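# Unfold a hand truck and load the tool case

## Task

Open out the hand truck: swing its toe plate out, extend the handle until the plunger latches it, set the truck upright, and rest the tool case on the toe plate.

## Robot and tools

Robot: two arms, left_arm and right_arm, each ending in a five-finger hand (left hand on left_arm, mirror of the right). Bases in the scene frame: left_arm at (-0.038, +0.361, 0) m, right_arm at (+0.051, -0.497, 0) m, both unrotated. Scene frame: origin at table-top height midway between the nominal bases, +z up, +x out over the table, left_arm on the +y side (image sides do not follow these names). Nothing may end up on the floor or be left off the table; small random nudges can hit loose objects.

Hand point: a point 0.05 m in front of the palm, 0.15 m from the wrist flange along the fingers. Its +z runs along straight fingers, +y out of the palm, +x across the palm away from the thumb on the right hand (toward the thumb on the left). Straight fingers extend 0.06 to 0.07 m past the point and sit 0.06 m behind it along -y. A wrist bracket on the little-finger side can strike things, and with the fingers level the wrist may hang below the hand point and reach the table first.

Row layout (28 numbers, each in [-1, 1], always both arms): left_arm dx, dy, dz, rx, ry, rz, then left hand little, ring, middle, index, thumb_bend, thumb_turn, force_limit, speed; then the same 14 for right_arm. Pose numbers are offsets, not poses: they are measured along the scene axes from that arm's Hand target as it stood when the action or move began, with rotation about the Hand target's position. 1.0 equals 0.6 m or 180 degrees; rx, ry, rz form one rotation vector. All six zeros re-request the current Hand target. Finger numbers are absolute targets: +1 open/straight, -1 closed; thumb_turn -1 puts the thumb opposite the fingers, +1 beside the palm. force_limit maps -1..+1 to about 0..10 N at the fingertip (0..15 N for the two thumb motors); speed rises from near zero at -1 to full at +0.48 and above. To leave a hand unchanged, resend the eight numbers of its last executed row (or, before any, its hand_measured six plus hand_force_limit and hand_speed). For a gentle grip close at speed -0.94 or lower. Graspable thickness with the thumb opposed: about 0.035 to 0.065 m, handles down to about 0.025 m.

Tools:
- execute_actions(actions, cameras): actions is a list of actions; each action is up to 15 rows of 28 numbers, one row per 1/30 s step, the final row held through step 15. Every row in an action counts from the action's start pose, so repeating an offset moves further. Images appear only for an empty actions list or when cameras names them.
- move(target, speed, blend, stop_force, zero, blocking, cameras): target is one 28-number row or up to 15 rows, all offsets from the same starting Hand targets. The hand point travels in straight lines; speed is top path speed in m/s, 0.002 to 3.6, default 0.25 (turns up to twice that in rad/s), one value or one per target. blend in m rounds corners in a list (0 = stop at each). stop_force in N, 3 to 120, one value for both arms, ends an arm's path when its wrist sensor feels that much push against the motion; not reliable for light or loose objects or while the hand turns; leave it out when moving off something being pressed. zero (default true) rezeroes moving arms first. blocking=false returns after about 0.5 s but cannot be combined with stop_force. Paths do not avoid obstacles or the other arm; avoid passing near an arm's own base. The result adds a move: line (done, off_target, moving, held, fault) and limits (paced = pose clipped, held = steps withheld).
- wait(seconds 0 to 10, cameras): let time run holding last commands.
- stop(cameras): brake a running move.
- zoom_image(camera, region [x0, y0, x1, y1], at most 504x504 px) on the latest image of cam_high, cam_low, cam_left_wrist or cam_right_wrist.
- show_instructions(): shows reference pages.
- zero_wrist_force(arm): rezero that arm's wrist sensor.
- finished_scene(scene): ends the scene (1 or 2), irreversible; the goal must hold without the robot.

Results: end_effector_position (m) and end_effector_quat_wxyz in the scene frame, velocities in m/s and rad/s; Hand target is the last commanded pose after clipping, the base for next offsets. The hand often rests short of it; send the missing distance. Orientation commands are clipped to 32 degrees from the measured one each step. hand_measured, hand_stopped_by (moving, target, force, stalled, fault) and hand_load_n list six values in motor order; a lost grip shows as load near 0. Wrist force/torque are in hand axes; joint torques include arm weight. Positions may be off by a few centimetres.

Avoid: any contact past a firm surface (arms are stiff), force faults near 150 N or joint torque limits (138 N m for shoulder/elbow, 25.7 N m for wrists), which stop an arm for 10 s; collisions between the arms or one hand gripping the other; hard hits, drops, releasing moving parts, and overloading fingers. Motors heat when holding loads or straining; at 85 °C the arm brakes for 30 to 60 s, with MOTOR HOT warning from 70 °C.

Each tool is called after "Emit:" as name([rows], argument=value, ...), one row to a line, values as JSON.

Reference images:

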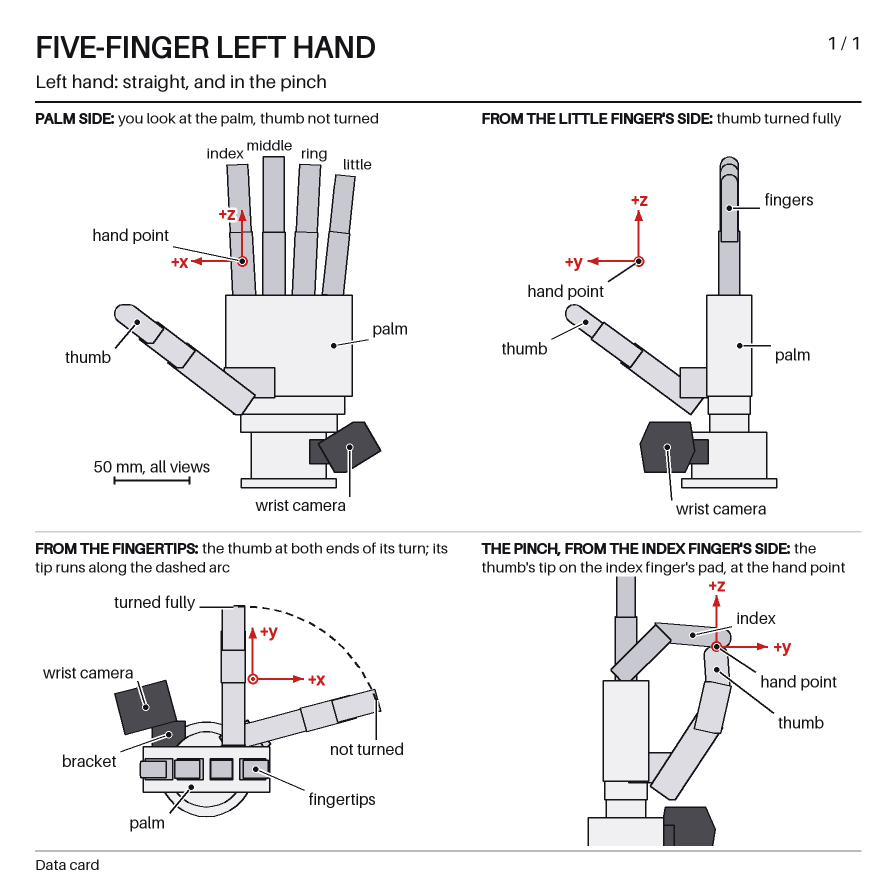

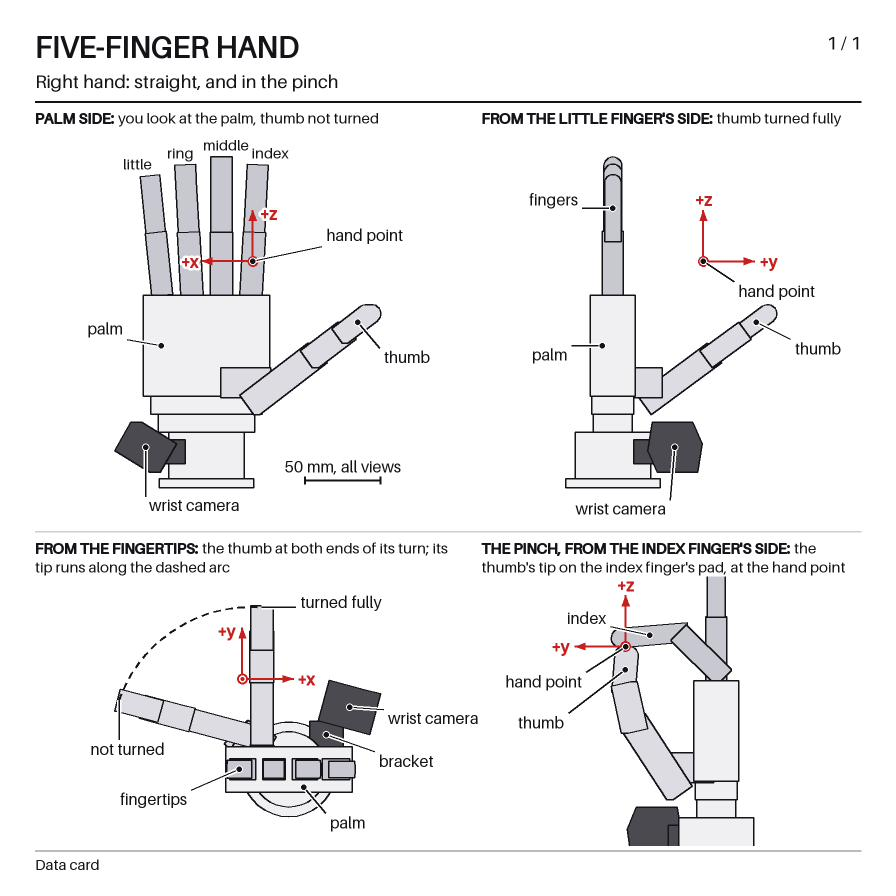

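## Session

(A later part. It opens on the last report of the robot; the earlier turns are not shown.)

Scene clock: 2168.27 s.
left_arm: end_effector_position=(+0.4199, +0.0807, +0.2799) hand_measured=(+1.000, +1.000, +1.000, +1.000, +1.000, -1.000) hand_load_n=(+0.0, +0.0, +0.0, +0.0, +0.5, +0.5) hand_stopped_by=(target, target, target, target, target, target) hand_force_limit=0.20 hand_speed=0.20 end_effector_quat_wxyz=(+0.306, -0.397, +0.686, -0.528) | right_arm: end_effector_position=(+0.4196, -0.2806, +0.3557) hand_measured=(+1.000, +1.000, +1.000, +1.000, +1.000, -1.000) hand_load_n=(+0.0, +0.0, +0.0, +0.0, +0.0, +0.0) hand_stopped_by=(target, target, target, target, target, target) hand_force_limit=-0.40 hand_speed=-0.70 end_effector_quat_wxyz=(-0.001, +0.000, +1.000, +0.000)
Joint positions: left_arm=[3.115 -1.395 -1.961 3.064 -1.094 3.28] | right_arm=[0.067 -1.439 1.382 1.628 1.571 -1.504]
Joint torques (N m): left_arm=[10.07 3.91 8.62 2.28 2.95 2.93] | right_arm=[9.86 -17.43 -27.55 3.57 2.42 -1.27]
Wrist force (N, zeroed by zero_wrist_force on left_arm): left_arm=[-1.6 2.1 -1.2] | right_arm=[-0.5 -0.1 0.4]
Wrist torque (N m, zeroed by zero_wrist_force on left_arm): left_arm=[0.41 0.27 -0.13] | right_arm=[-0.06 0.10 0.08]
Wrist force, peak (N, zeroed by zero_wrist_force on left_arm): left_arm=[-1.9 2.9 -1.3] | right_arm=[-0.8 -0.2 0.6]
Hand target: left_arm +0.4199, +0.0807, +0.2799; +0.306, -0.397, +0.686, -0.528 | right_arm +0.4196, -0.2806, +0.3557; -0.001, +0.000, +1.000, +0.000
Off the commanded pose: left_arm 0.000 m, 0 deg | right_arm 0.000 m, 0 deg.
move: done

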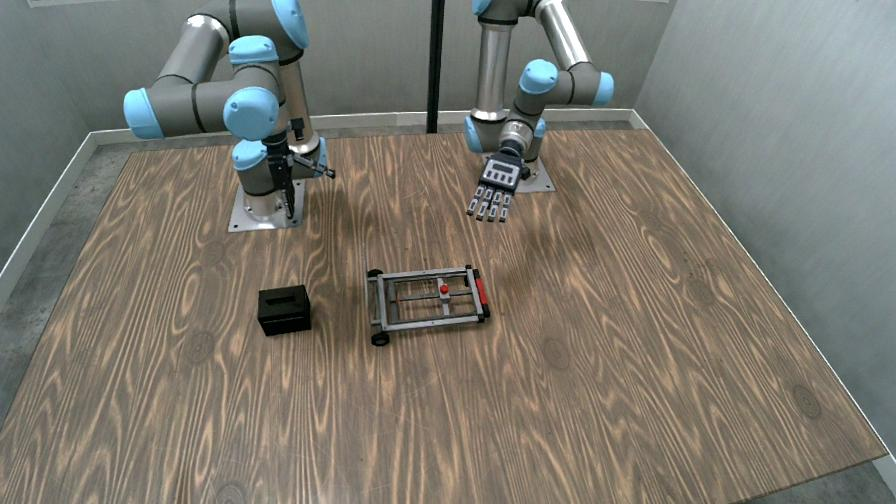

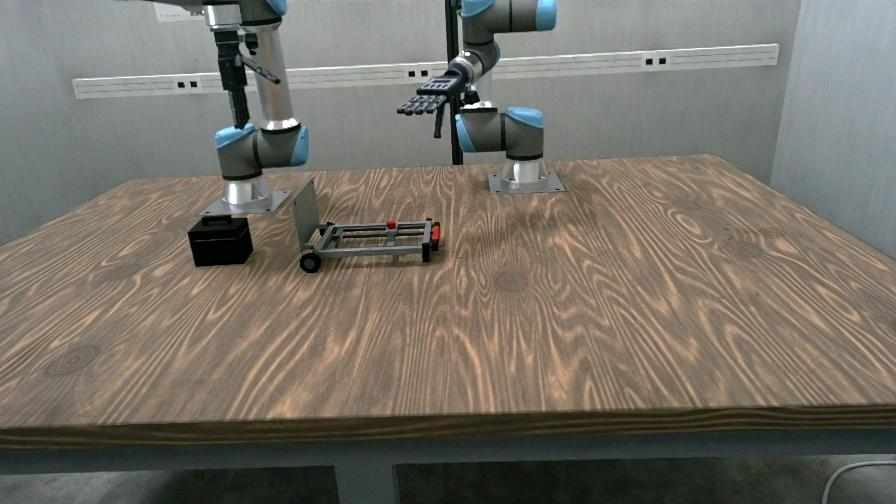

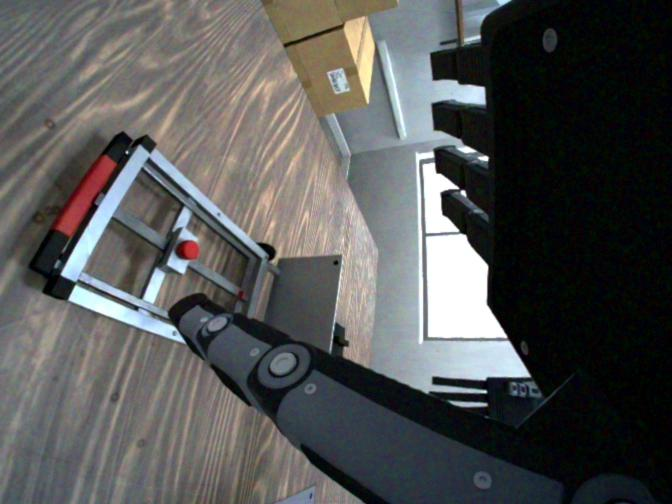

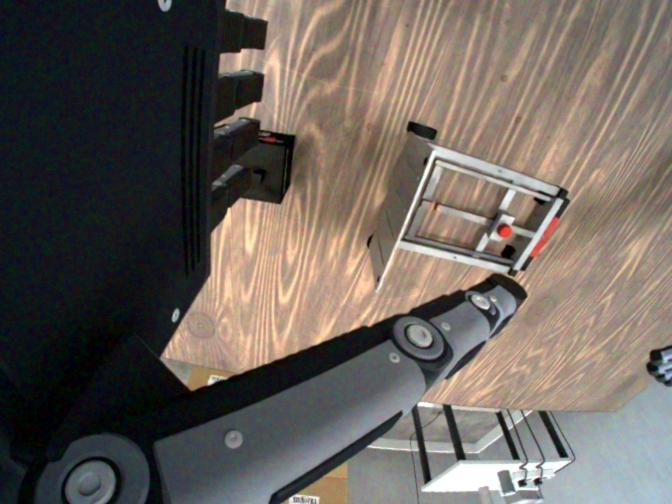

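Emit:
move([
  [0.1285,-0.156,-0.12,0,0,0,1,1,0.2,0.2,0.35,-1,0.2,0.2,0,0,0,0,0,0,1,1,1,1,1,1,-0.4,-0.7],
  [0.1285,-0.156,-0.275,0,0,0,1,1,0.2,0.2,0.35,-1,0.2,0.2,0,0,0,0,0,0,1,1,1,1,1,1,-0.4,-0.7],
], speed=[0.2,0.1], cameras=["cam_high","cam_low","cam_left_wrist"])

Scene clock: 2188.43 s.
left_arm: end_effector_position=(+0.4970, -0.0129, +0.1150) hand_measured=(+1.000, +1.000, +0.200, +0.200, +0.350, -1.000) hand_load_n=(+0.0, +0.0, +0.0, +0.0, +0.0, +0.0) hand_stopped_by=(target, target, target, target, target, target) hand_force_limit=0.20 hand_speed=0.20 end_effector_quat_wxyz=(+0.306, -0.397, +0.686, -0.528) | right_arm: end_effector_position=(+0.4196, -0.2806, +0.3557) hand_measured=(+1.000, +1.000, +1.000, +1.000, +1.000, +1.000) hand_load_n=(+0.0, +0.0, +0.0, +0.0, +0.0, +0.0) hand_stopped_by=(target, target, target, target, target, target) hand_force_limit=-0.40 hand_speed=-0.70 end_effector_quat_wxyz=(-0.001, +0.000, +1.000, +0.000)
Joint positions: left_arm=[2.876 -1.85 -1.943 3.526 -1.324 3.21] | right_arm=[0.067 -1.439 1.382 1.628 1.571 -1.504]
Joint torques (N m): left_arm=[-8.94 20.18 4.84 2.3 -2.4 -2.46] | right_arm=[9.41 -17.54 -26.4 1.31 1.29 -1.29]
Wrist force (N, zeroed by zero_wrist_force on left_arm): left_arm=[-2.1 2.9 -1.0] | right_arm=[-0.3 -0.2 0.4]
Wrist torque (N m, zeroed by zero_wrist_force on left_arm): left_arm=[0.49 0.37 -0.01] | right_arm=[-0.09 0.08 0.08]
Wrist force, peak (N, zeroed by zero_wrist_force on left_arm): left_arm=[-2.3 3.1 -1.1] | right_arm=[-0.7 -0.1 0.5]
Hand target: left_arm +0.4970, -0.0129, +0.1149; +0.306, -0.397, +0.686, -0.528 | right_arm +0.4196, -0.2806, +0.3557; -0.001, +0.000, +1.000, +0.000
Off the commanded pose: left_arm 0.000 m, 0 deg | right_arm 0.000 m, 0 deg.
move: done
Images, in order (width x height): cam_high 896x504, cam_low 896x504, cam_left_wrist 672x504.

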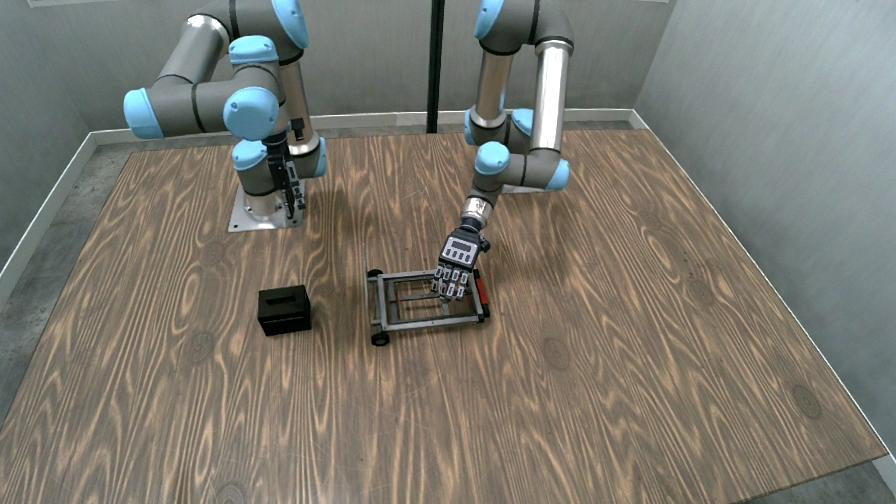

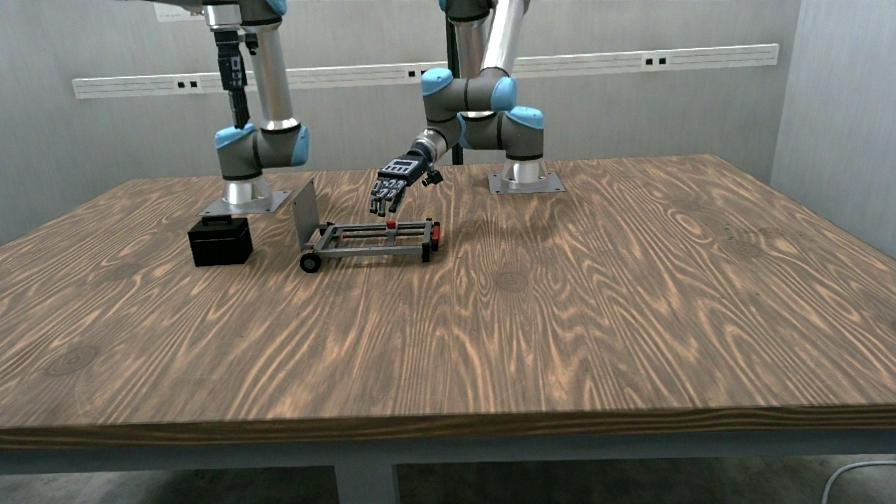

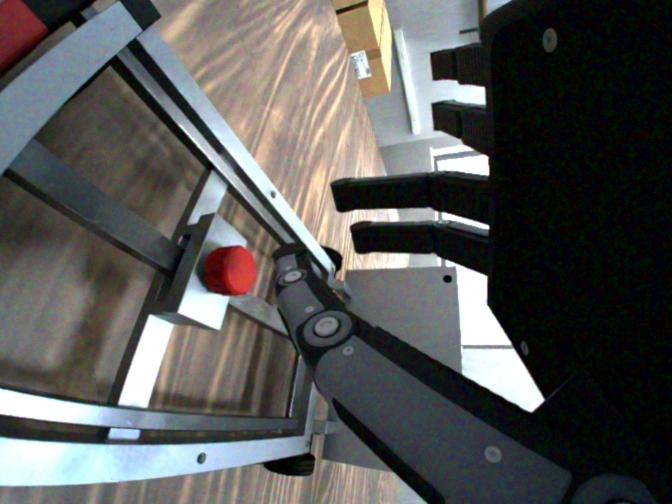

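Emit:
move(target=[0.0067,0.0043,-0.025,-0.0222,-0.0385,0,1,1,0.2,0.2,0.35,-1,0.2,0.2,0,0,0,0,0,0,1,1,1,1,1,1,-0.4,-0.7], speed=0.05, cameras=["cam_left_wrist"])

Scene clock: 2209.90 s.
left_arm: end_effector_position=(+0.5010, -0.0103, +0.0999) hand_measured=(+1.000, +1.000, +0.200, +0.200, +0.350, -1.000) hand_load_n=(+0.0, +0.0, +0.0, +0.0, +0.0, +0.0) hand_stopped_by=(target, target, target, target, target, target) hand_force_limit=0.20 hand_speed=0.20 end_effector_quat_wxyz=(+0.333, -0.375, +0.647, -0.574) | right_arm: end_effector_position=(+0.4196, -0.2806, +0.3557) hand_measured=(+1.000, +1.000, +1.000, +1.000, +1.000, +1.000) hand_load_n=(+0.0, +0.0, +0.0, +0.0, +0.0, +0.0) hand_stopped_by=(target, target, target, target, target, target) hand_force_limit=-0.40 hand_speed=-0.70 end_effector_quat_wxyz=(-0.001, +0.000, +1.000, +0.000)
Joint positions: left_arm=[2.895 -1.873 -2.063 3.812 -1.298 3.176] | right_arm=[0.067 -1.439 1.382 1.628 1.571 -1.504]
Joint torques (N m): left_arm=[9.4 19.13 4.44 3.33 2.4 -2.55] | right_arm=[9.65 -18.05 -25.96 0.92 0.23 -1.27]
Wrist force (N, zeroed by zero_wrist_force on left_arm): left_arm=[-2.3 2.6 -1.3] | right_arm=[-0.4 -0.1 0.2]
Wrist torque (N m, zeroed by zero_wrist_force on left_arm): left_arm=[0.50 0.40 -0.01] | right_arm=[-0.06 0.10 0.08]
Wrist force, peak (N, zeroed by zero_wrist_force on left_arm): left_arm=[-2.6 2.8 -1.0] | right_arm=[-0.4 -0.3 0.8]
Hand target: left_arm +0.5010, -0.0103, +0.0999; +0.333, -0.375, +0.647, -0.574 | right_arm +0.4196, -0.2806, +0.3557; -0.001, +0.000, +1.000, +0.000
Off the commanded pose: left_arm 0.000 m, 0 deg | right_arm 0.000 m, 0 deg.
move: done
Images, in order (width x height): cam_left_wrist 672x504.

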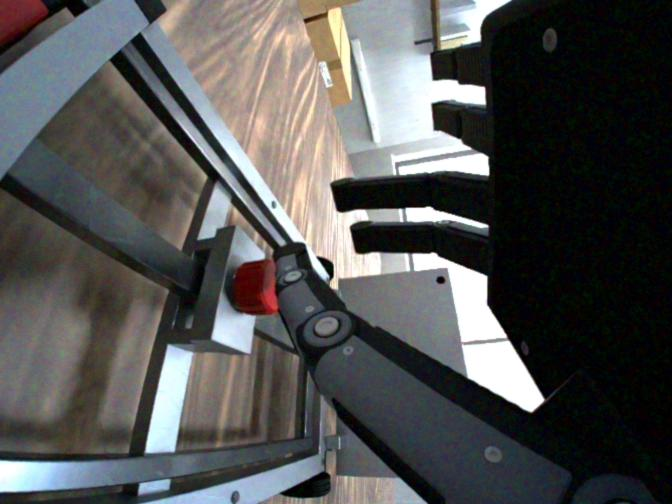

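Emit:
move([
  [0,0,0.03,0,0,0,1,1,0.2,0.2,0.35,-1,0.2,0.2,0,0,0,0,0,0,1,1,1,1,1,1,-0.4,-0.7],
  [0,0,0.03,0,0,0,1,1,0.25,0.25,0.0,-1,0.2,0.2,0,0,0,0,0,0,1,1,1,1,1,1,-0.4,-0.7],
  [0,0,0.0,0,0,0,1,1,0.25,0.25,0.0,-1,0.2,0.2,0,0,0,0,0,0,1,1,1,1,1,1,-0.4,-0.7],
], speed=0.05, cameras=["cam_left_wrist"])

Scene clock: 2242.73 s.
left_arm: end_effector_position=(+0.5010, -0.0103, +0.1000) hand_measured=(+1.000, +1.000, +0.250, +0.250, +0.000, -1.000) hand_load_n=(+0.0, -0.5, +0.0, +0.0, +0.0, +0.0) hand_stopped_by=(target, target, target, target, target, target) hand_force_limit=0.20 hand_speed=0.20 end_effector_quat_wxyz=(+0.333, -0.375, +0.647, -0.574) | right_arm: end_effector_position=(+0.4196, -0.2806, +0.3557) hand_measured=(+1.000, +1.000, +1.000, +1.000, +1.000, +1.000) hand_load_n=(+0.0, +0.0, +0.0, +0.0, +0.0, +0.0) hand_stopped_by=(target, target, target, target, target, target) hand_force_limit=-0.40 hand_speed=-0.70 end_effector_quat_wxyz=(-0.001, +0.000, +1.000, +0.000)
Joint positions: left_arm=[2.895 -1.873 -2.063 3.812 -1.298 3.176] | right_arm=[0.067 -1.439 1.382 1.628 1.571 -1.504]
Joint torques (N m): left_arm=[8.3 21.46 2.54 2.95 1.83 0.85] | right_arm=[8.97 -18.22 -25.01 0.97 -0.79 -1.19]
Wrist force (N, zeroed by zero_wrist_force on left_arm): left_arm=[-2.5 2.4 -1.2] | right_arm=[-0.5 -0.1 0.4]
Wrist torque (N m, zeroed by zero_wrist_force on left_arm): left_arm=[0.46 0.44 -0.01] | right_arm=[-0.07 0.11 0.07]
Wrist force, peak (N, zeroed by zero_wrist_force on left_arm): left_arm=[-2.7 2.9 -1.0] | right_arm=[-0.8 0.0 0.5]
Hand target: left_arm +0.5010, -0.0103, +0.0999; +0.333, -0.375, +0.647, -0.574 | right_arm +0.4196, -0.2806, +0.3557; -0.001, +0.000, +1.000, +0.000
Off the commanded pose: left_arm 0.000 m, 0 deg | right_arm 0.000 m, 0 deg.
move: done
Images, in order (width x height): cam_left_wrist 672x504.

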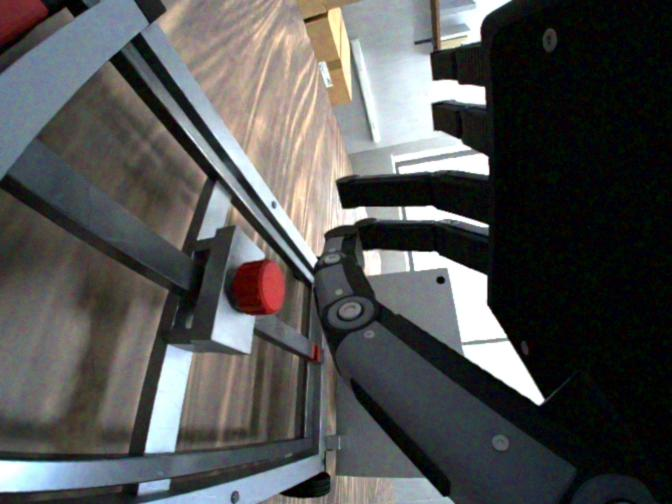

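Emit:
move(target=[-0.0375,0.01,0,0,0,0,1,1,0.25,0.25,0.0,-1,0.2,0.2,0,0,0,0,0,0,1,1,1,1,1,1,-0.4,-0.7], speed=0.05, cameras=["cam_left_wrist"])

Scene clock: 2273.03 s.
left_arm: end_effector_position=(+0.4786, -0.0044, +0.0999) hand_measured=(+1.000, +1.000, +0.250, +0.250, +0.000, -1.000) hand_load_n=(+0.0, +0.0, +0.0, -0.5, +0.0, +0.0) hand_stopped_by=(target, target, target, target, target, target) hand_force_limit=0.20 hand_speed=0.20 end_effector_quat_wxyz=(+0.333, -0.375, +0.647, -0.574) | right_arm: end_effector_position=(+0.4196, -0.2806, +0.3557) hand_measured=(+1.000, +1.000, +1.000, +1.000, +1.000, +1.000) hand_load_n=(+0.0, +0.0, +0.0, +0.0, +0.0, +0.0) hand_stopped_by=(target, target, target, target, target, target) hand_force_limit=-0.40 hand_speed=-0.70 end_effector_quat_wxyz=(-0.001, +0.000, +1.000, +0.000)
Joint positions: left_arm=[2.896 -1.83 -2.126 3.832 -1.297 3.176] | right_arm=[0.067 -1.439 1.382 1.628 1.571 -1.504]
Joint torques (N m): left_arm=[9.38 35.44 4.31 2.75 2.43 2.82] | right_arm=[9.67 -18.9 -24.67 1.01 -1.64 -1.12]
Wrist force (N, zeroed by zero_wrist_force on left_arm): left_arm=[-2.6 2.6 -1.0] | right_arm=[-0.4 0.1 0.4]
Wrist torque (N m, zeroed by zero_wrist_force on left_arm): left_arm=[0.49 0.46 -0.04] | right_arm=[-0.04 0.09 0.09]
Wrist force, peak (N, zeroed by zero_wrist_force on left_arm): left_arm=[-2.6 2.6 -1.4] | right_arm=[-0.8 -0.1 0.5]
Hand target: left_arm +0.4785, -0.0043, +0.0999; +0.333, -0.375, +0.647, -0.574 | right_arm +0.4196, -0.2806, +0.3557; -0.001, +0.000, +1.000, +0.000
Off the commanded pose: left_arm 0.000 m, 0 deg | right_arm 0.000 m, 0 deg.
move: done
Images, in order (width x height): cam_left_wrist 672x504.

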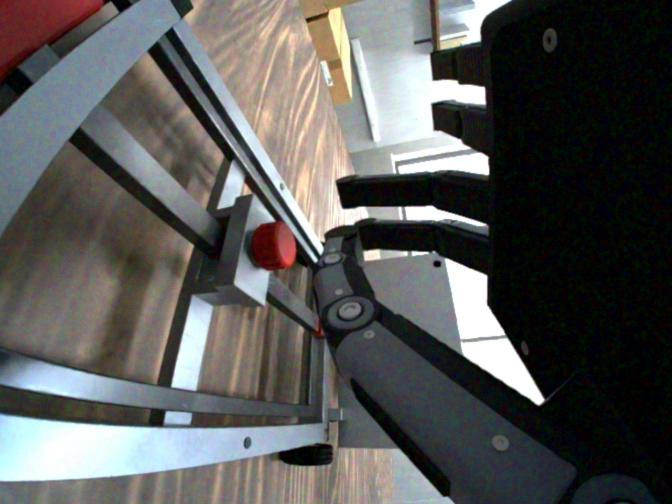

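Emit:
move(target=[0,0,-0.02,0,0,0,1,1,0.25,0.25,0.0,-1,0.2,0.2,0,0,0,0,0,0,1,1,1,1,1,1,-0.4,-0.7], speed=0.03, stop_force=5, cameras=["cam_left_wrist","cam_low"])

Emit:
zoom_image(camera="cam_low", region=[340, 160, 460, 270])

Scene clock: 2279.63 s.
left_arm: end_effector_position=(+0.4785, -0.0043, +0.0879) hand_measured=(+1.000, +1.000, +0.250, +0.250, +0.000, -1.000) hand_load_n=(+0.0, +0.0, +0.0, +0.0, +0.0, +0.0) hand_stopped_by=(target, target, target, target, target, target) hand_force_limit=0.20 hand_speed=0.20 end_effector_quat_wxyz=(+0.333, -0.375, +0.647, -0.574) | right_arm: end_effector_position=(+0.4196, -0.2806, +0.3557) hand_measured=(+1.000, +1.000, +1.000, +1.000, +1.000, +1.000) hand_load_n=(+0.0, +0.0, +0.0, +0.0, +0.0, +0.0) hand_stopped_by=(target, target, target, target, target, target) hand_force_limit=-0.40 hand_speed=-0.70 end_effector_quat_wxyz=(-0.001, +0.000, +1.000, +0.000)
Joint positions: left_arm=[2.896 -1.854 -2.136 3.867 -1.297 3.176] | right_arm=[0.067 -1.439 1.382 1.628 1.571 -1.504]
Joint torques (N m): left_arm=[4.91 16.96 2.93 2.94 1.44 -0.44] | right_arm=[9.45 -18.25 -24.21 0.95 -2.16 -1.19]
Wrist force (N, zeroed by zero_wrist_force on left_arm): left_arm=[-2.6 2.5 -1.0] | right_arm=[-0.1 -0.2 0.4]
Wrist torque (N m, zeroed by zero_wrist_force on left_arm): left_arm=[0.47 0.45 -0.05] | right_arm=[-0.09 0.05 0.10]
Wrist force, peak (N, zeroed by zero_wrist_force on left_arm): left_arm=[-3.0 2.6 -1.2] | right_arm=[-0.7 -0.2 0.5]
Hand target: left_arm +0.4785, -0.0043, +0.0879; +0.333, -0.375, +0.647, -0.574 | right_arm +0.4196, -0.2806, +0.3557; -0.001, +0.000, +1.000, +0.000
Off the commanded pose: left_arm 0.000 m, 0 deg | right_arm 0.000 m, 0 deg.
move: done
Images, in order (width x height): cam_low 896x504, cam_left_wrist 672x504.

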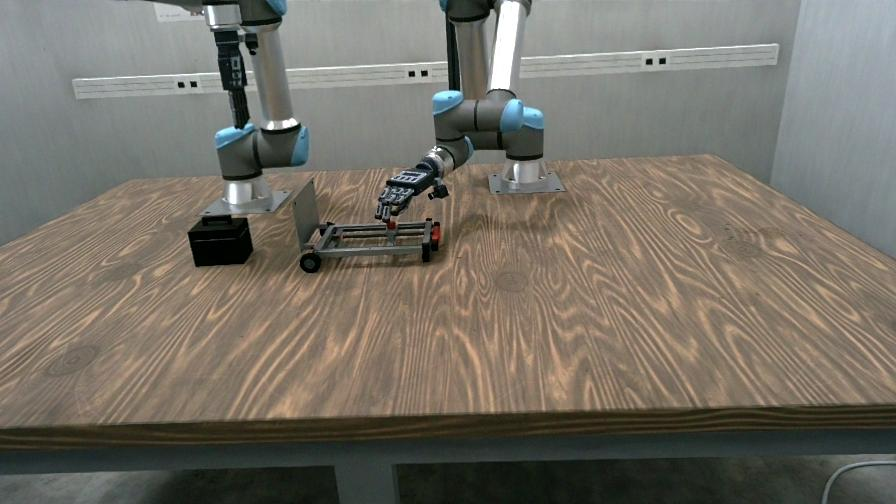

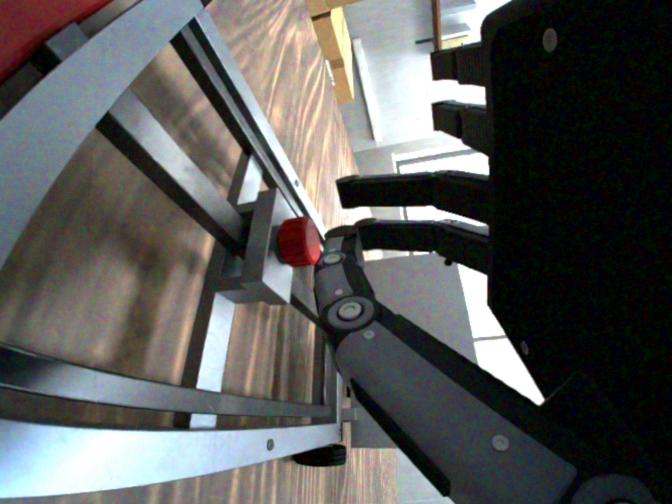

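Scaled by 4.200.

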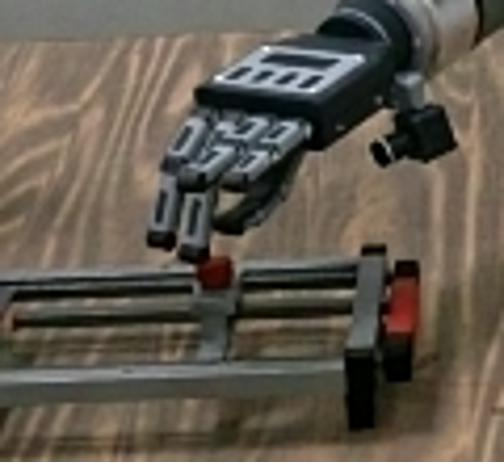

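Emit:
move(target=[0,0,-0.025,0,0,0,1,1,0.25,0.25,0.0,-1,0.2,0.2,0,0,0,0,0,0,1,1,1,1,1,1,-0.4,-0.7], speed=0.02, stop_force=4, cameras=["cam_left_wrist","cam_low"])

Emit:
zoom_image(camera="cam_low", region=[340, 160, 460, 270])

Scene clock: 2292.27 s.
left_arm: end_effector_position=(+0.4785, -0.0043, +0.0729) hand_measured=(+1.000, +1.000, +0.250, +0.250, +0.000, -1.000) hand_load_n=(+0.0, +0.0, +0.0, +0.0, +0.0, +0.0) hand_stopped_by=(target, target, target, target, target, target) hand_force_limit=0.20 hand_speed=0.20 end_effector_quat_wxyz=(+0.333, -0.375, +0.647, -0.574) | right_arm: end_effector_position=(+0.4196, -0.2806, +0.3557) hand_measured=(+1.000, +1.000, +1.000, +1.000, +1.000, +1.000) hand_load_n=(+0.0, +0.0, +0.0, +0.0, +0.0, +0.0) hand_stopped_by=(target, target, target, target, target, target) hand_force_limit=-0.40 hand_speed=-0.70 end_effector_quat_wxyz=(-0.001, +0.000, +1.000, +0.000)
Joint positions: left_arm=[2.896 -1.886 -2.148 3.91 -1.297 3.176] | right_arm=[0.067 -1.439 1.382 1.628 1.571 -1.504]
Joint torques (N m): left_arm=[-7.78 17.37 2.35 2.92 -2.21 -0.17] | right_arm=[9.34 -19.29 -23.67 1.04 -2.13 -1.24]
Wrist force (N, zeroed by zero_wrist_force on left_arm): left_arm=[-2.7 2.2 -1.4] | right_arm=[-0.3 0.1 0.4]
Wrist torque (N m, zeroed by zero_wrist_force on left_arm): left_arm=[0.45 0.45 -0.06] | right_arm=[-0.04 0.08 0.09]
Wrist force, peak (N, zeroed by zero_wrist_force on left_arm): left_arm=[-2.7 2.8 -1.1] | right_arm=[-0.5 -0.2 0.7]
Hand target: left_arm +0.4785, -0.0043, +0.0729; +0.333, -0.375, +0.647, -0.574 | right_arm +0.4196, -0.2806, +0.3557; -0.001, +0.000, +1.000, +0.000
Off the commanded pose: left_arm 0.000 m, 0 deg | right_arm 0.000 m, 0 deg.
move: done
Images, in order (width x height): cam_low 896x504, cam_left_wrist 672x504.

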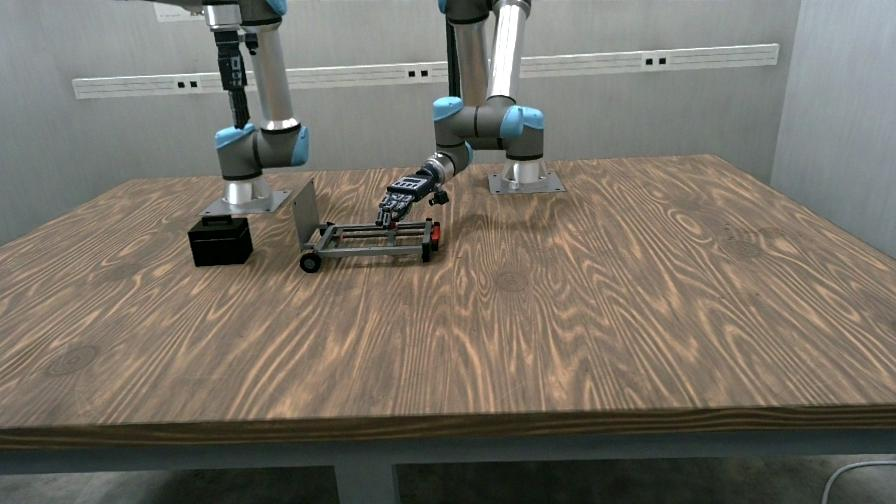

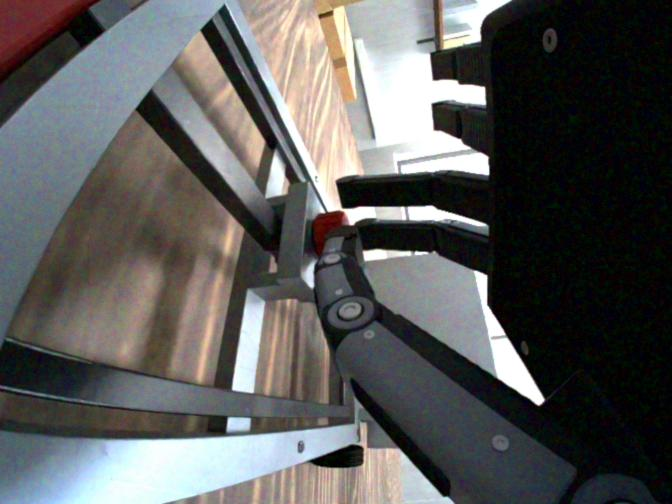

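Scaled by 4.200.

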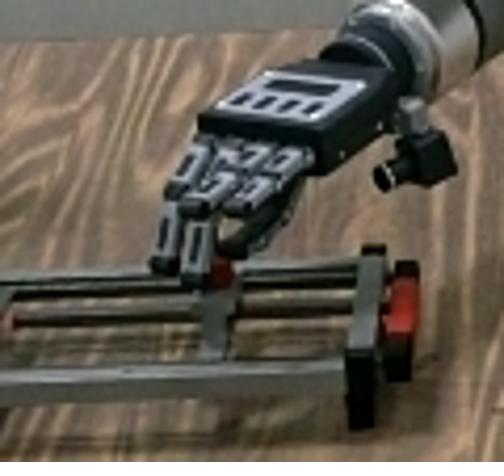

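Emit:
move(target=[0,0,0,0,0,0,1,1,-0.15,-0.15,-0.15,-1,-0.4,-0.8,0,0,0,0,0,0,1,1,1,1,1,1,-0.4,-0.7], speed=0.02, cameras=["cam_left_wrist","cam_low"])

Emit:
zoom_image(camera="cam_low", region=[340, 160, 460, 270])

Emit:
zoom_image(camera="cam_left_wrist", region=[260, 140, 440, 320])

Scene clock: 2304.57 s.
left_arm: end_effector_position=(+0.4785, -0.0043, +0.0729) hand_measured=(+1.000, +1.000, +0.068, +0.032, -0.150, -1.000) hand_load_n=(+0.0, +0.0, +0.5, +3.5, +0.0, +0.0) hand_stopped_by=(target, target, force, force, target, target) hand_force_limit=-0.40 hand_speed=-0.80 end_effector_quat_wxyz=(+0.333, -0.375, +0.647, -0.574) | right_arm: end_effector_position=(+0.4196, -0.2806, +0.3557) hand_measured=(+1.000, +1.000, +1.000, +1.000, +1.000, +1.000) hand_load_n=(+0.0, +0.0, +0.0, +0.0, +0.0, +0.0) hand_stopped_by=(target, target, target, target, target, target) hand_force_limit=-0.40 hand_speed=-0.70 end_effector_quat_wxyz=(-0.001, +0.000, +1.000, +0.000)
Joint positions: left_arm=[2.896 -1.886 -2.148 3.91 -1.297 3.176] | right_arm=[0.067 -1.439 1.382 1.628 1.571 -1.504]
Joint torques (N m): left_arm=[-8.25 18.15 3.89 -1.81 -2.2 -0.16] | right_arm=[8.58 -19.26 -23.24 0.88 -2.16 -1.17]
Wrist force (N, zeroed by zero_wrist_force on left_arm): left_arm=[-1.0 -0.7 2.5] | right_arm=[-0.4 0.0 0.3]
Wrist torque (N m, zeroed by zero_wrist_force on left_arm): left_arm=[0.37 0.47 0.00] | right_arm=[-0.05 0.10 0.08]
Wrist force, peak (N, zeroed by zero_wrist_force on left_arm): left_arm=[-1.3 0.1 6.6] | right_arm=[-0.6 -0.4 0.6]
Hand target: left_arm +0.4785, -0.0043, +0.0729; +0.333, -0.375, +0.647, -0.574 | right_arm +0.4196, -0.2806, +0.3557; -0.001, +0.000, +1.000, +0.000
Off the commanded pose: left_arm 0.000 m, 0 deg | right_arm 0.000 m, 0 deg.
move: done
Images, in order (width x height): cam_low 896x504, cam_left_wrist 672x504.

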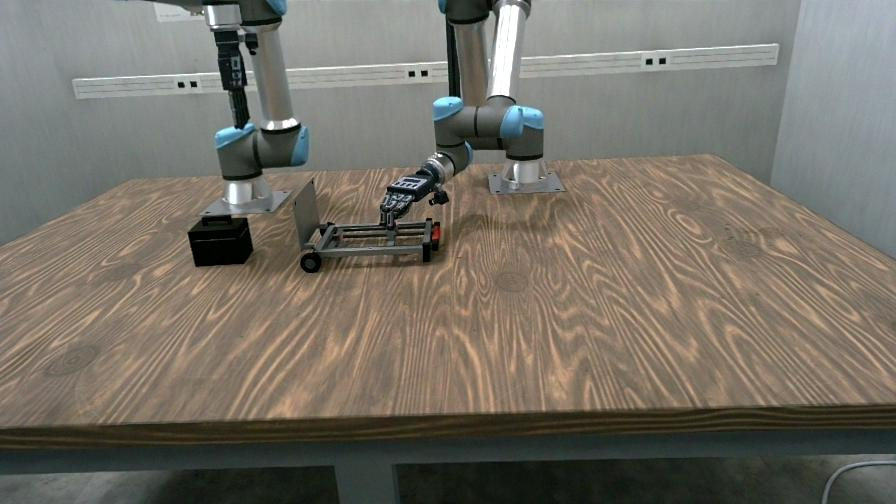

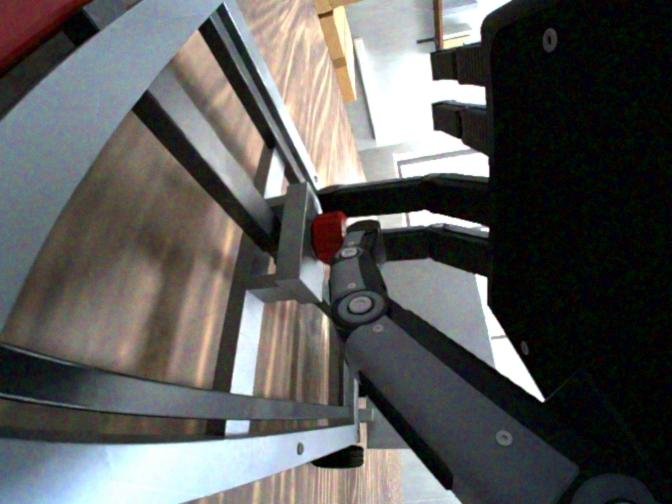

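Scaled by 4.200.

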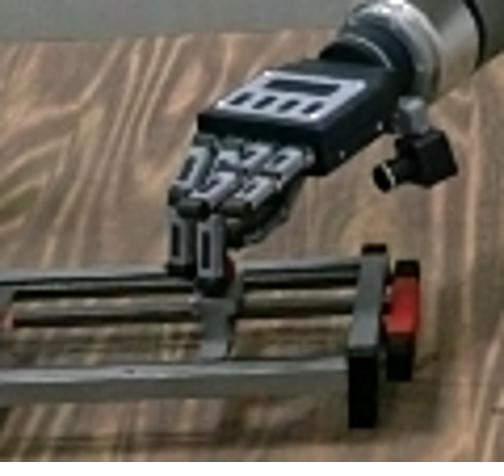

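Scaled by 2.800 from the camera's 672x504 image, which has a finer 960x720 frame.

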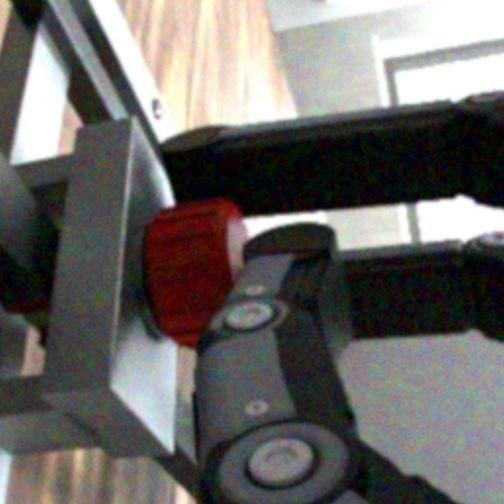

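Emit:
move([
  [0,0,0.0,0,0,0,1,1,0.25,0.25,-0.15,-1,0.2,0.2,0,0,0,0,0,0,1,1,1,1,1,1,-0.4,-0.7],
  [-0.0057,0.0033,0.03,0,0,0,1,1,0.25,0.25,-0.15,-1,0.2,0.2,0,0,0,0,0,0,1,1,1,1,1,1,-0.4,-0.7],
  [-0.0057,0.0033,0.03,0,0,0,1,1,0.25,0.25,0.08,-1,0.2,0.2,0,0,0,0,0,0,1,1,1,1,1,1,-0.4,-0.7],
], speed=0.05)

Emit:
move(target=[0,0,-0.038,0,0,0,1,1,0.25,0.25,0.08,-1,0.2,0.2,0,0,0,0,0,0,1,1,1,1,1,1,-0.4,-0.7], speed=0.02, stop_force=4, cameras=["cam_left_wrist","cam_low"])

Emit:
zoom_image(camera="cam_low", region=[340, 160, 460, 270])

Emit:
zoom_image(camera="cam_left_wrist", region=[260, 140, 440, 320])

Scene clock: 2323.63 s.
left_arm: end_effector_position=(+0.4751, -0.0023, +0.0909) hand_measured=(+1.000, +1.000, +0.250, +0.250, +0.080, -1.000) hand_load_n=(+0.0, +0.0, +0.0, +0.0, +0.0, +0.0) hand_stopped_by=(target, target, target, target, target, target) hand_force_limit=0.20 hand_speed=0.20 end_effector_quat_wxyz=(+0.333, -0.375, +0.647, -0.574) | right_arm: end_effector_position=(+0.4196, -0.2806, +0.3557) hand_measured=(+1.000, +1.000, +1.000, +1.000, +1.000, +1.000) hand_load_n=(+0.0, +0.0, +0.0, +0.0, +0.0, +0.0) hand_stopped_by=(target, target, target, target, target, target) hand_force_limit=-0.40 hand_speed=-0.70 end_effector_quat_wxyz=(-0.001, +0.000, +1.000, +0.000)
Joint positions: left_arm=[2.899 -1.84 -2.145 3.861 -1.294 3.176] | right_arm=[0.067 -1.439 1.382 1.628 1.571 -1.504]
Joint torques (N m): left_arm=[9.92 35.75 25.75 -0.95 2.38 2.72] | right_arm=[9.1 -20 -22.57 1.02 -2.26 -1.18]
Wrist force (N, zeroed by zero_wrist_force on left_arm): left_arm=[-2.6 2.5 -1.2] | right_arm=[-0.3 -0.3 0.5]
Wrist torque (N m, zeroed by zero_wrist_force on left_arm): left_arm=[0.47 0.45 -0.13] | right_arm=[-0.11 0.08 0.08]
Wrist force, peak (N, zeroed by zero_wrist_force on left_arm): left_arm=[-2.6 2.8 -0.9] | right_arm=[-0.4 0.0 0.8]
Hand target: left_arm +0.4751, -0.0023, +0.0909; +0.333, -0.375, +0.647, -0.574 | right_arm +0.4196, -0.2806, +0.3557; -0.001, +0.000, +1.000, +0.000
Off the commanded pose: left_arm 0.000 m, 0 deg | right_arm 0.000 m, 0 deg.
move: done

Scene clock: 2325.80 s.
left_arm: end_effector_position=(+0.4751, -0.0023, +0.0681) hand_measured=(+1.000, +1.000, +0.250, +0.250, +0.080, -1.000) hand_load_n=(+0.0, +0.0, +0.0, +0.0, +0.0, +0.0) hand_stopped_by=(target, target, target, target, target, target) hand_force_limit=0.20 hand_speed=0.20 end_effector_quat_wxyz=(+0.333, -0.375, +0.647, -0.574) | right_arm: end_effector_position=(+0.4196, -0.2806, +0.3557) hand_measured=(+1.000, +1.000, +1.000, +1.000, +1.000, +1.000) hand_load_n=(+0.0, +0.0, +0.0, +0.0, +0.0, +0.0) hand_stopped_by=(target, target, target, target, target, target) hand_force_limit=-0.40 hand_speed=-0.70 end_effector_quat_wxyz=(-0.001, +0.000, +1.000, +0.000)
Joint positions: left_arm=[2.899 -1.889 -2.162 3.928 -1.294 3.176] | right_arm=[0.067 -1.439 1.382 1.628 1.571 -1.504]
Joint torques (N m): left_arm=[5.85 17.56 2.48 2.87 1.62 0.12] | right_arm=[8.54 -19.89 -22.34 1.07 -2.16 -1.19]
Wrist force (N, zeroed by zero_wrist_force on left_arm): left_arm=[-2.6 2.4 -1.2] | right_arm=[-0.4 0.2 0.3]
Wrist torque (N m, zeroed by zero_wrist_force on left_arm): left_arm=[0.45 0.44 -0.15] | right_arm=[-0.02 0.09 0.09]
Wrist force, peak (N, zeroed by zero_wrist_force on left_arm): left_arm=[-2.8 2.5 -1.2] | right_arm=[-0.7 0.2 0.6]
Hand target: left_arm +0.4751, -0.0023, +0.0681; +0.333, -0.375, +0.647, -0.574 | right_arm +0.4196, -0.2806, +0.3557; -0.001, +0.000, +1.000, +0.000
Off the commanded pose: left_arm 0.000 m, 0 deg | right_arm 0.000 m, 0 deg.
move: done
Images, in order (width x height): cam_low 896x504, cam_left_wrist 672x504.

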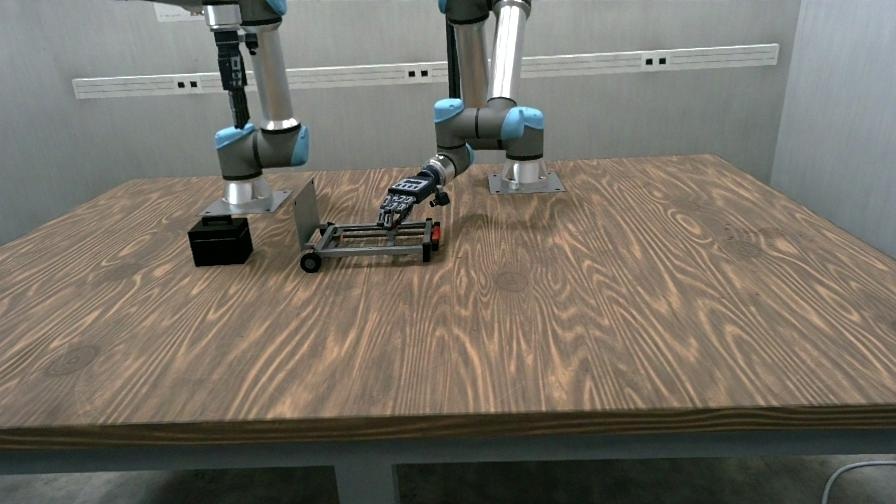

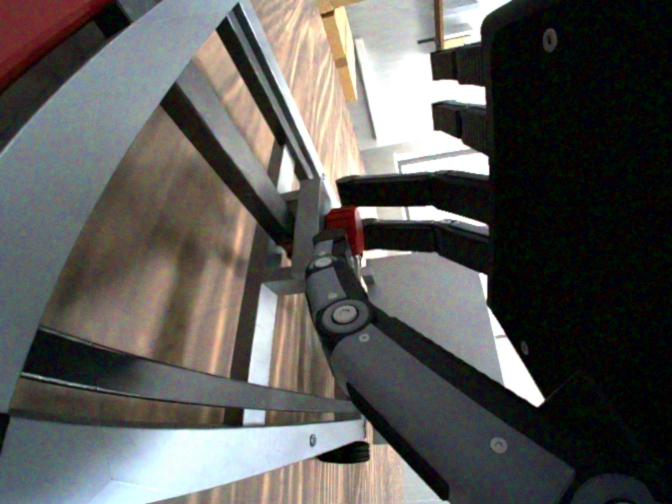

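Scaled by 4.200.

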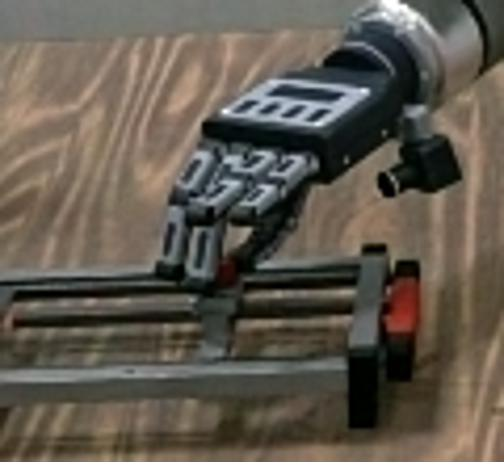

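Scaled by 2.800 from the camera's 672x504 image, which has a finer 960x720 frame.

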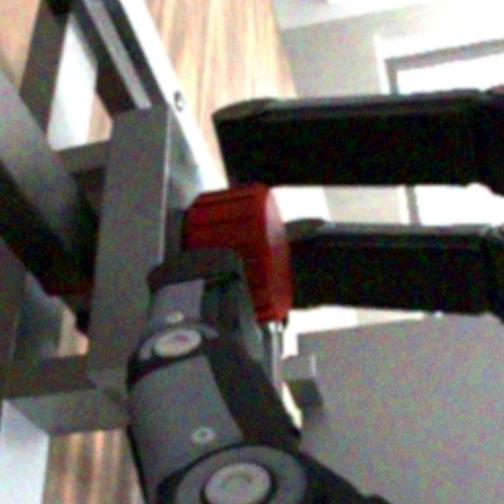

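Emit:
move(target=[0,0,0,0,0,0,1,1,-0.15,-0.15,0.08,-1,-0.2,-0.8,0,0,0,0,0,0,1,1,1,1,1,1,-0.4,-0.7], speed=0.02, cameras=["cam_left_wrist","cam_low"])

Emit:
zoom_image(camera="cam_left_wrist", region=[260, 140, 440, 320])

Scene clock: 2335.67 s.
left_arm: end_effector_position=(+0.4751, -0.0023, +0.0681) hand_measured=(+1.000, +1.000, +0.144, +0.088, +0.080, -1.000) hand_load_n=(+0.0, +0.0, +6.0, +6.0, +0.0, +0.0) hand_stopped_by=(target, target, force, force, target, target) hand_force_limit=-0.20 hand_speed=-0.80 end_effector_quat_wxyz=(+0.333, -0.375, +0.647, -0.574) | right_arm: end_effector_position=(+0.4196, -0.2806, +0.3557) hand_measured=(+1.000, +1.000, +1.000, +1.000, +1.000, +1.000) hand_load_n=(+0.0, +0.0, +0.0, +0.0, +0.0, +0.0) hand_stopped_by=(target, target, target, target, target, target) hand_force_limit=-0.40 hand_speed=-0.70 end_effector_quat_wxyz=(-0.001, +0.000, +1.000, +0.000)
Joint positions: left_arm=[2.899 -1.889 -2.162 3.928 -1.294 3.176] | right_arm=[0.067 -1.439 1.382 1.628 1.571 -1.504]
Joint torques (N m): left_arm=[-7.36 17.51 3.54 -3.83 -1.52 -2.31] | right_arm=[8.93 -19.71 -21.43 0.94 -2.17 -1.15]
Wrist force (N, zeroed by zero_wrist_force on left_arm): left_arm=[-0.5 -10.3 5.8] | right_arm=[-0.6 -0.1 0.7]
Wrist torque (N m, zeroed by zero_wrist_force on left_arm): left_arm=[0.29 0.48 0.16] | right_arm=[-0.09 0.11 0.07]
Wrist force, peak (N, zeroed by zero_wrist_force on left_arm): left_arm=[-0.5 -10.0 6.8] | right_arm=[-0.3 -0.4 0.8]
Hand target: left_arm +0.4751, -0.0023, +0.0681; +0.333, -0.375, +0.647, -0.574 | right_arm +0.4196, -0.2806, +0.3557; -0.001, +0.000, +1.000, +0.000
Off the commanded pose: left_arm 0.000 m, 0 deg | right_arm 0.000 m, 0 deg.
move: done
Images, in order (width x height): cam_low 896x504, cam_left_wrist 672x504.

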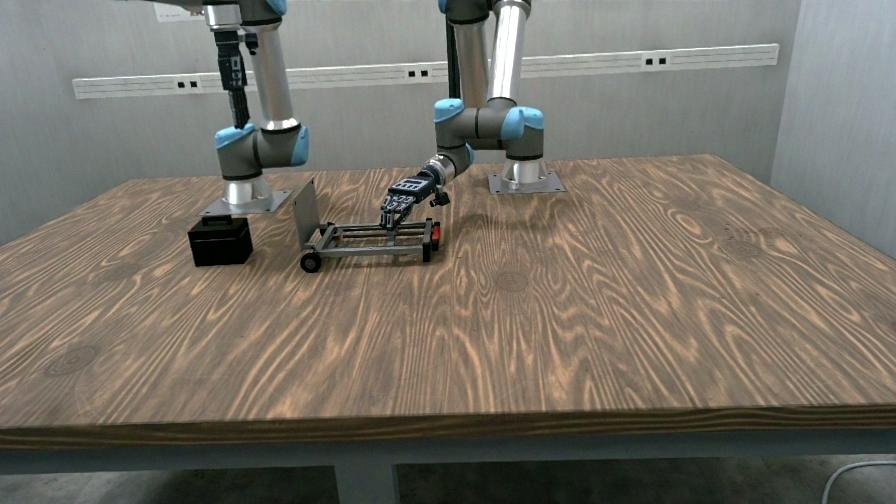

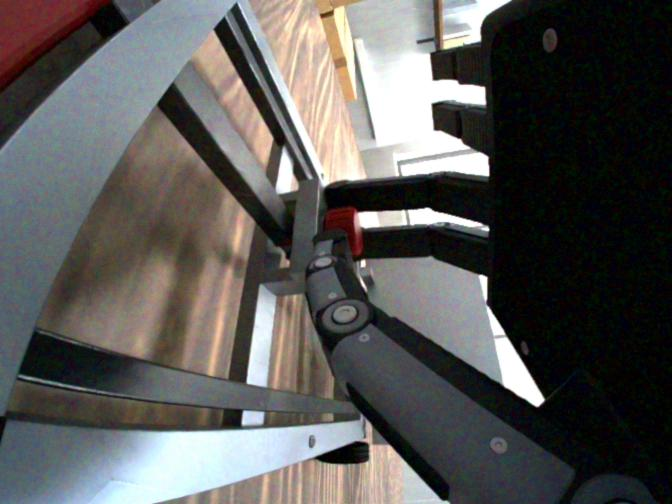

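Scaled by 2.800 from the camera's 672x504 image, which has a finer 960x720 frame.

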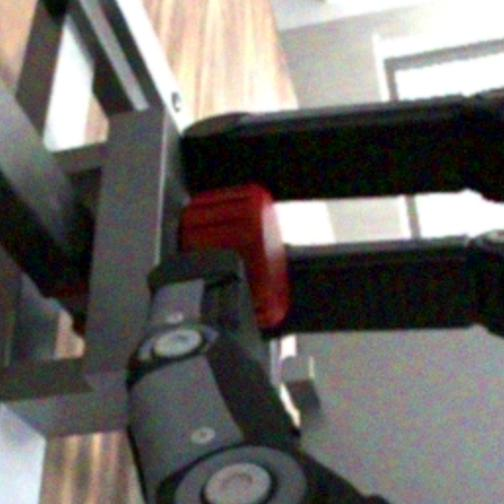

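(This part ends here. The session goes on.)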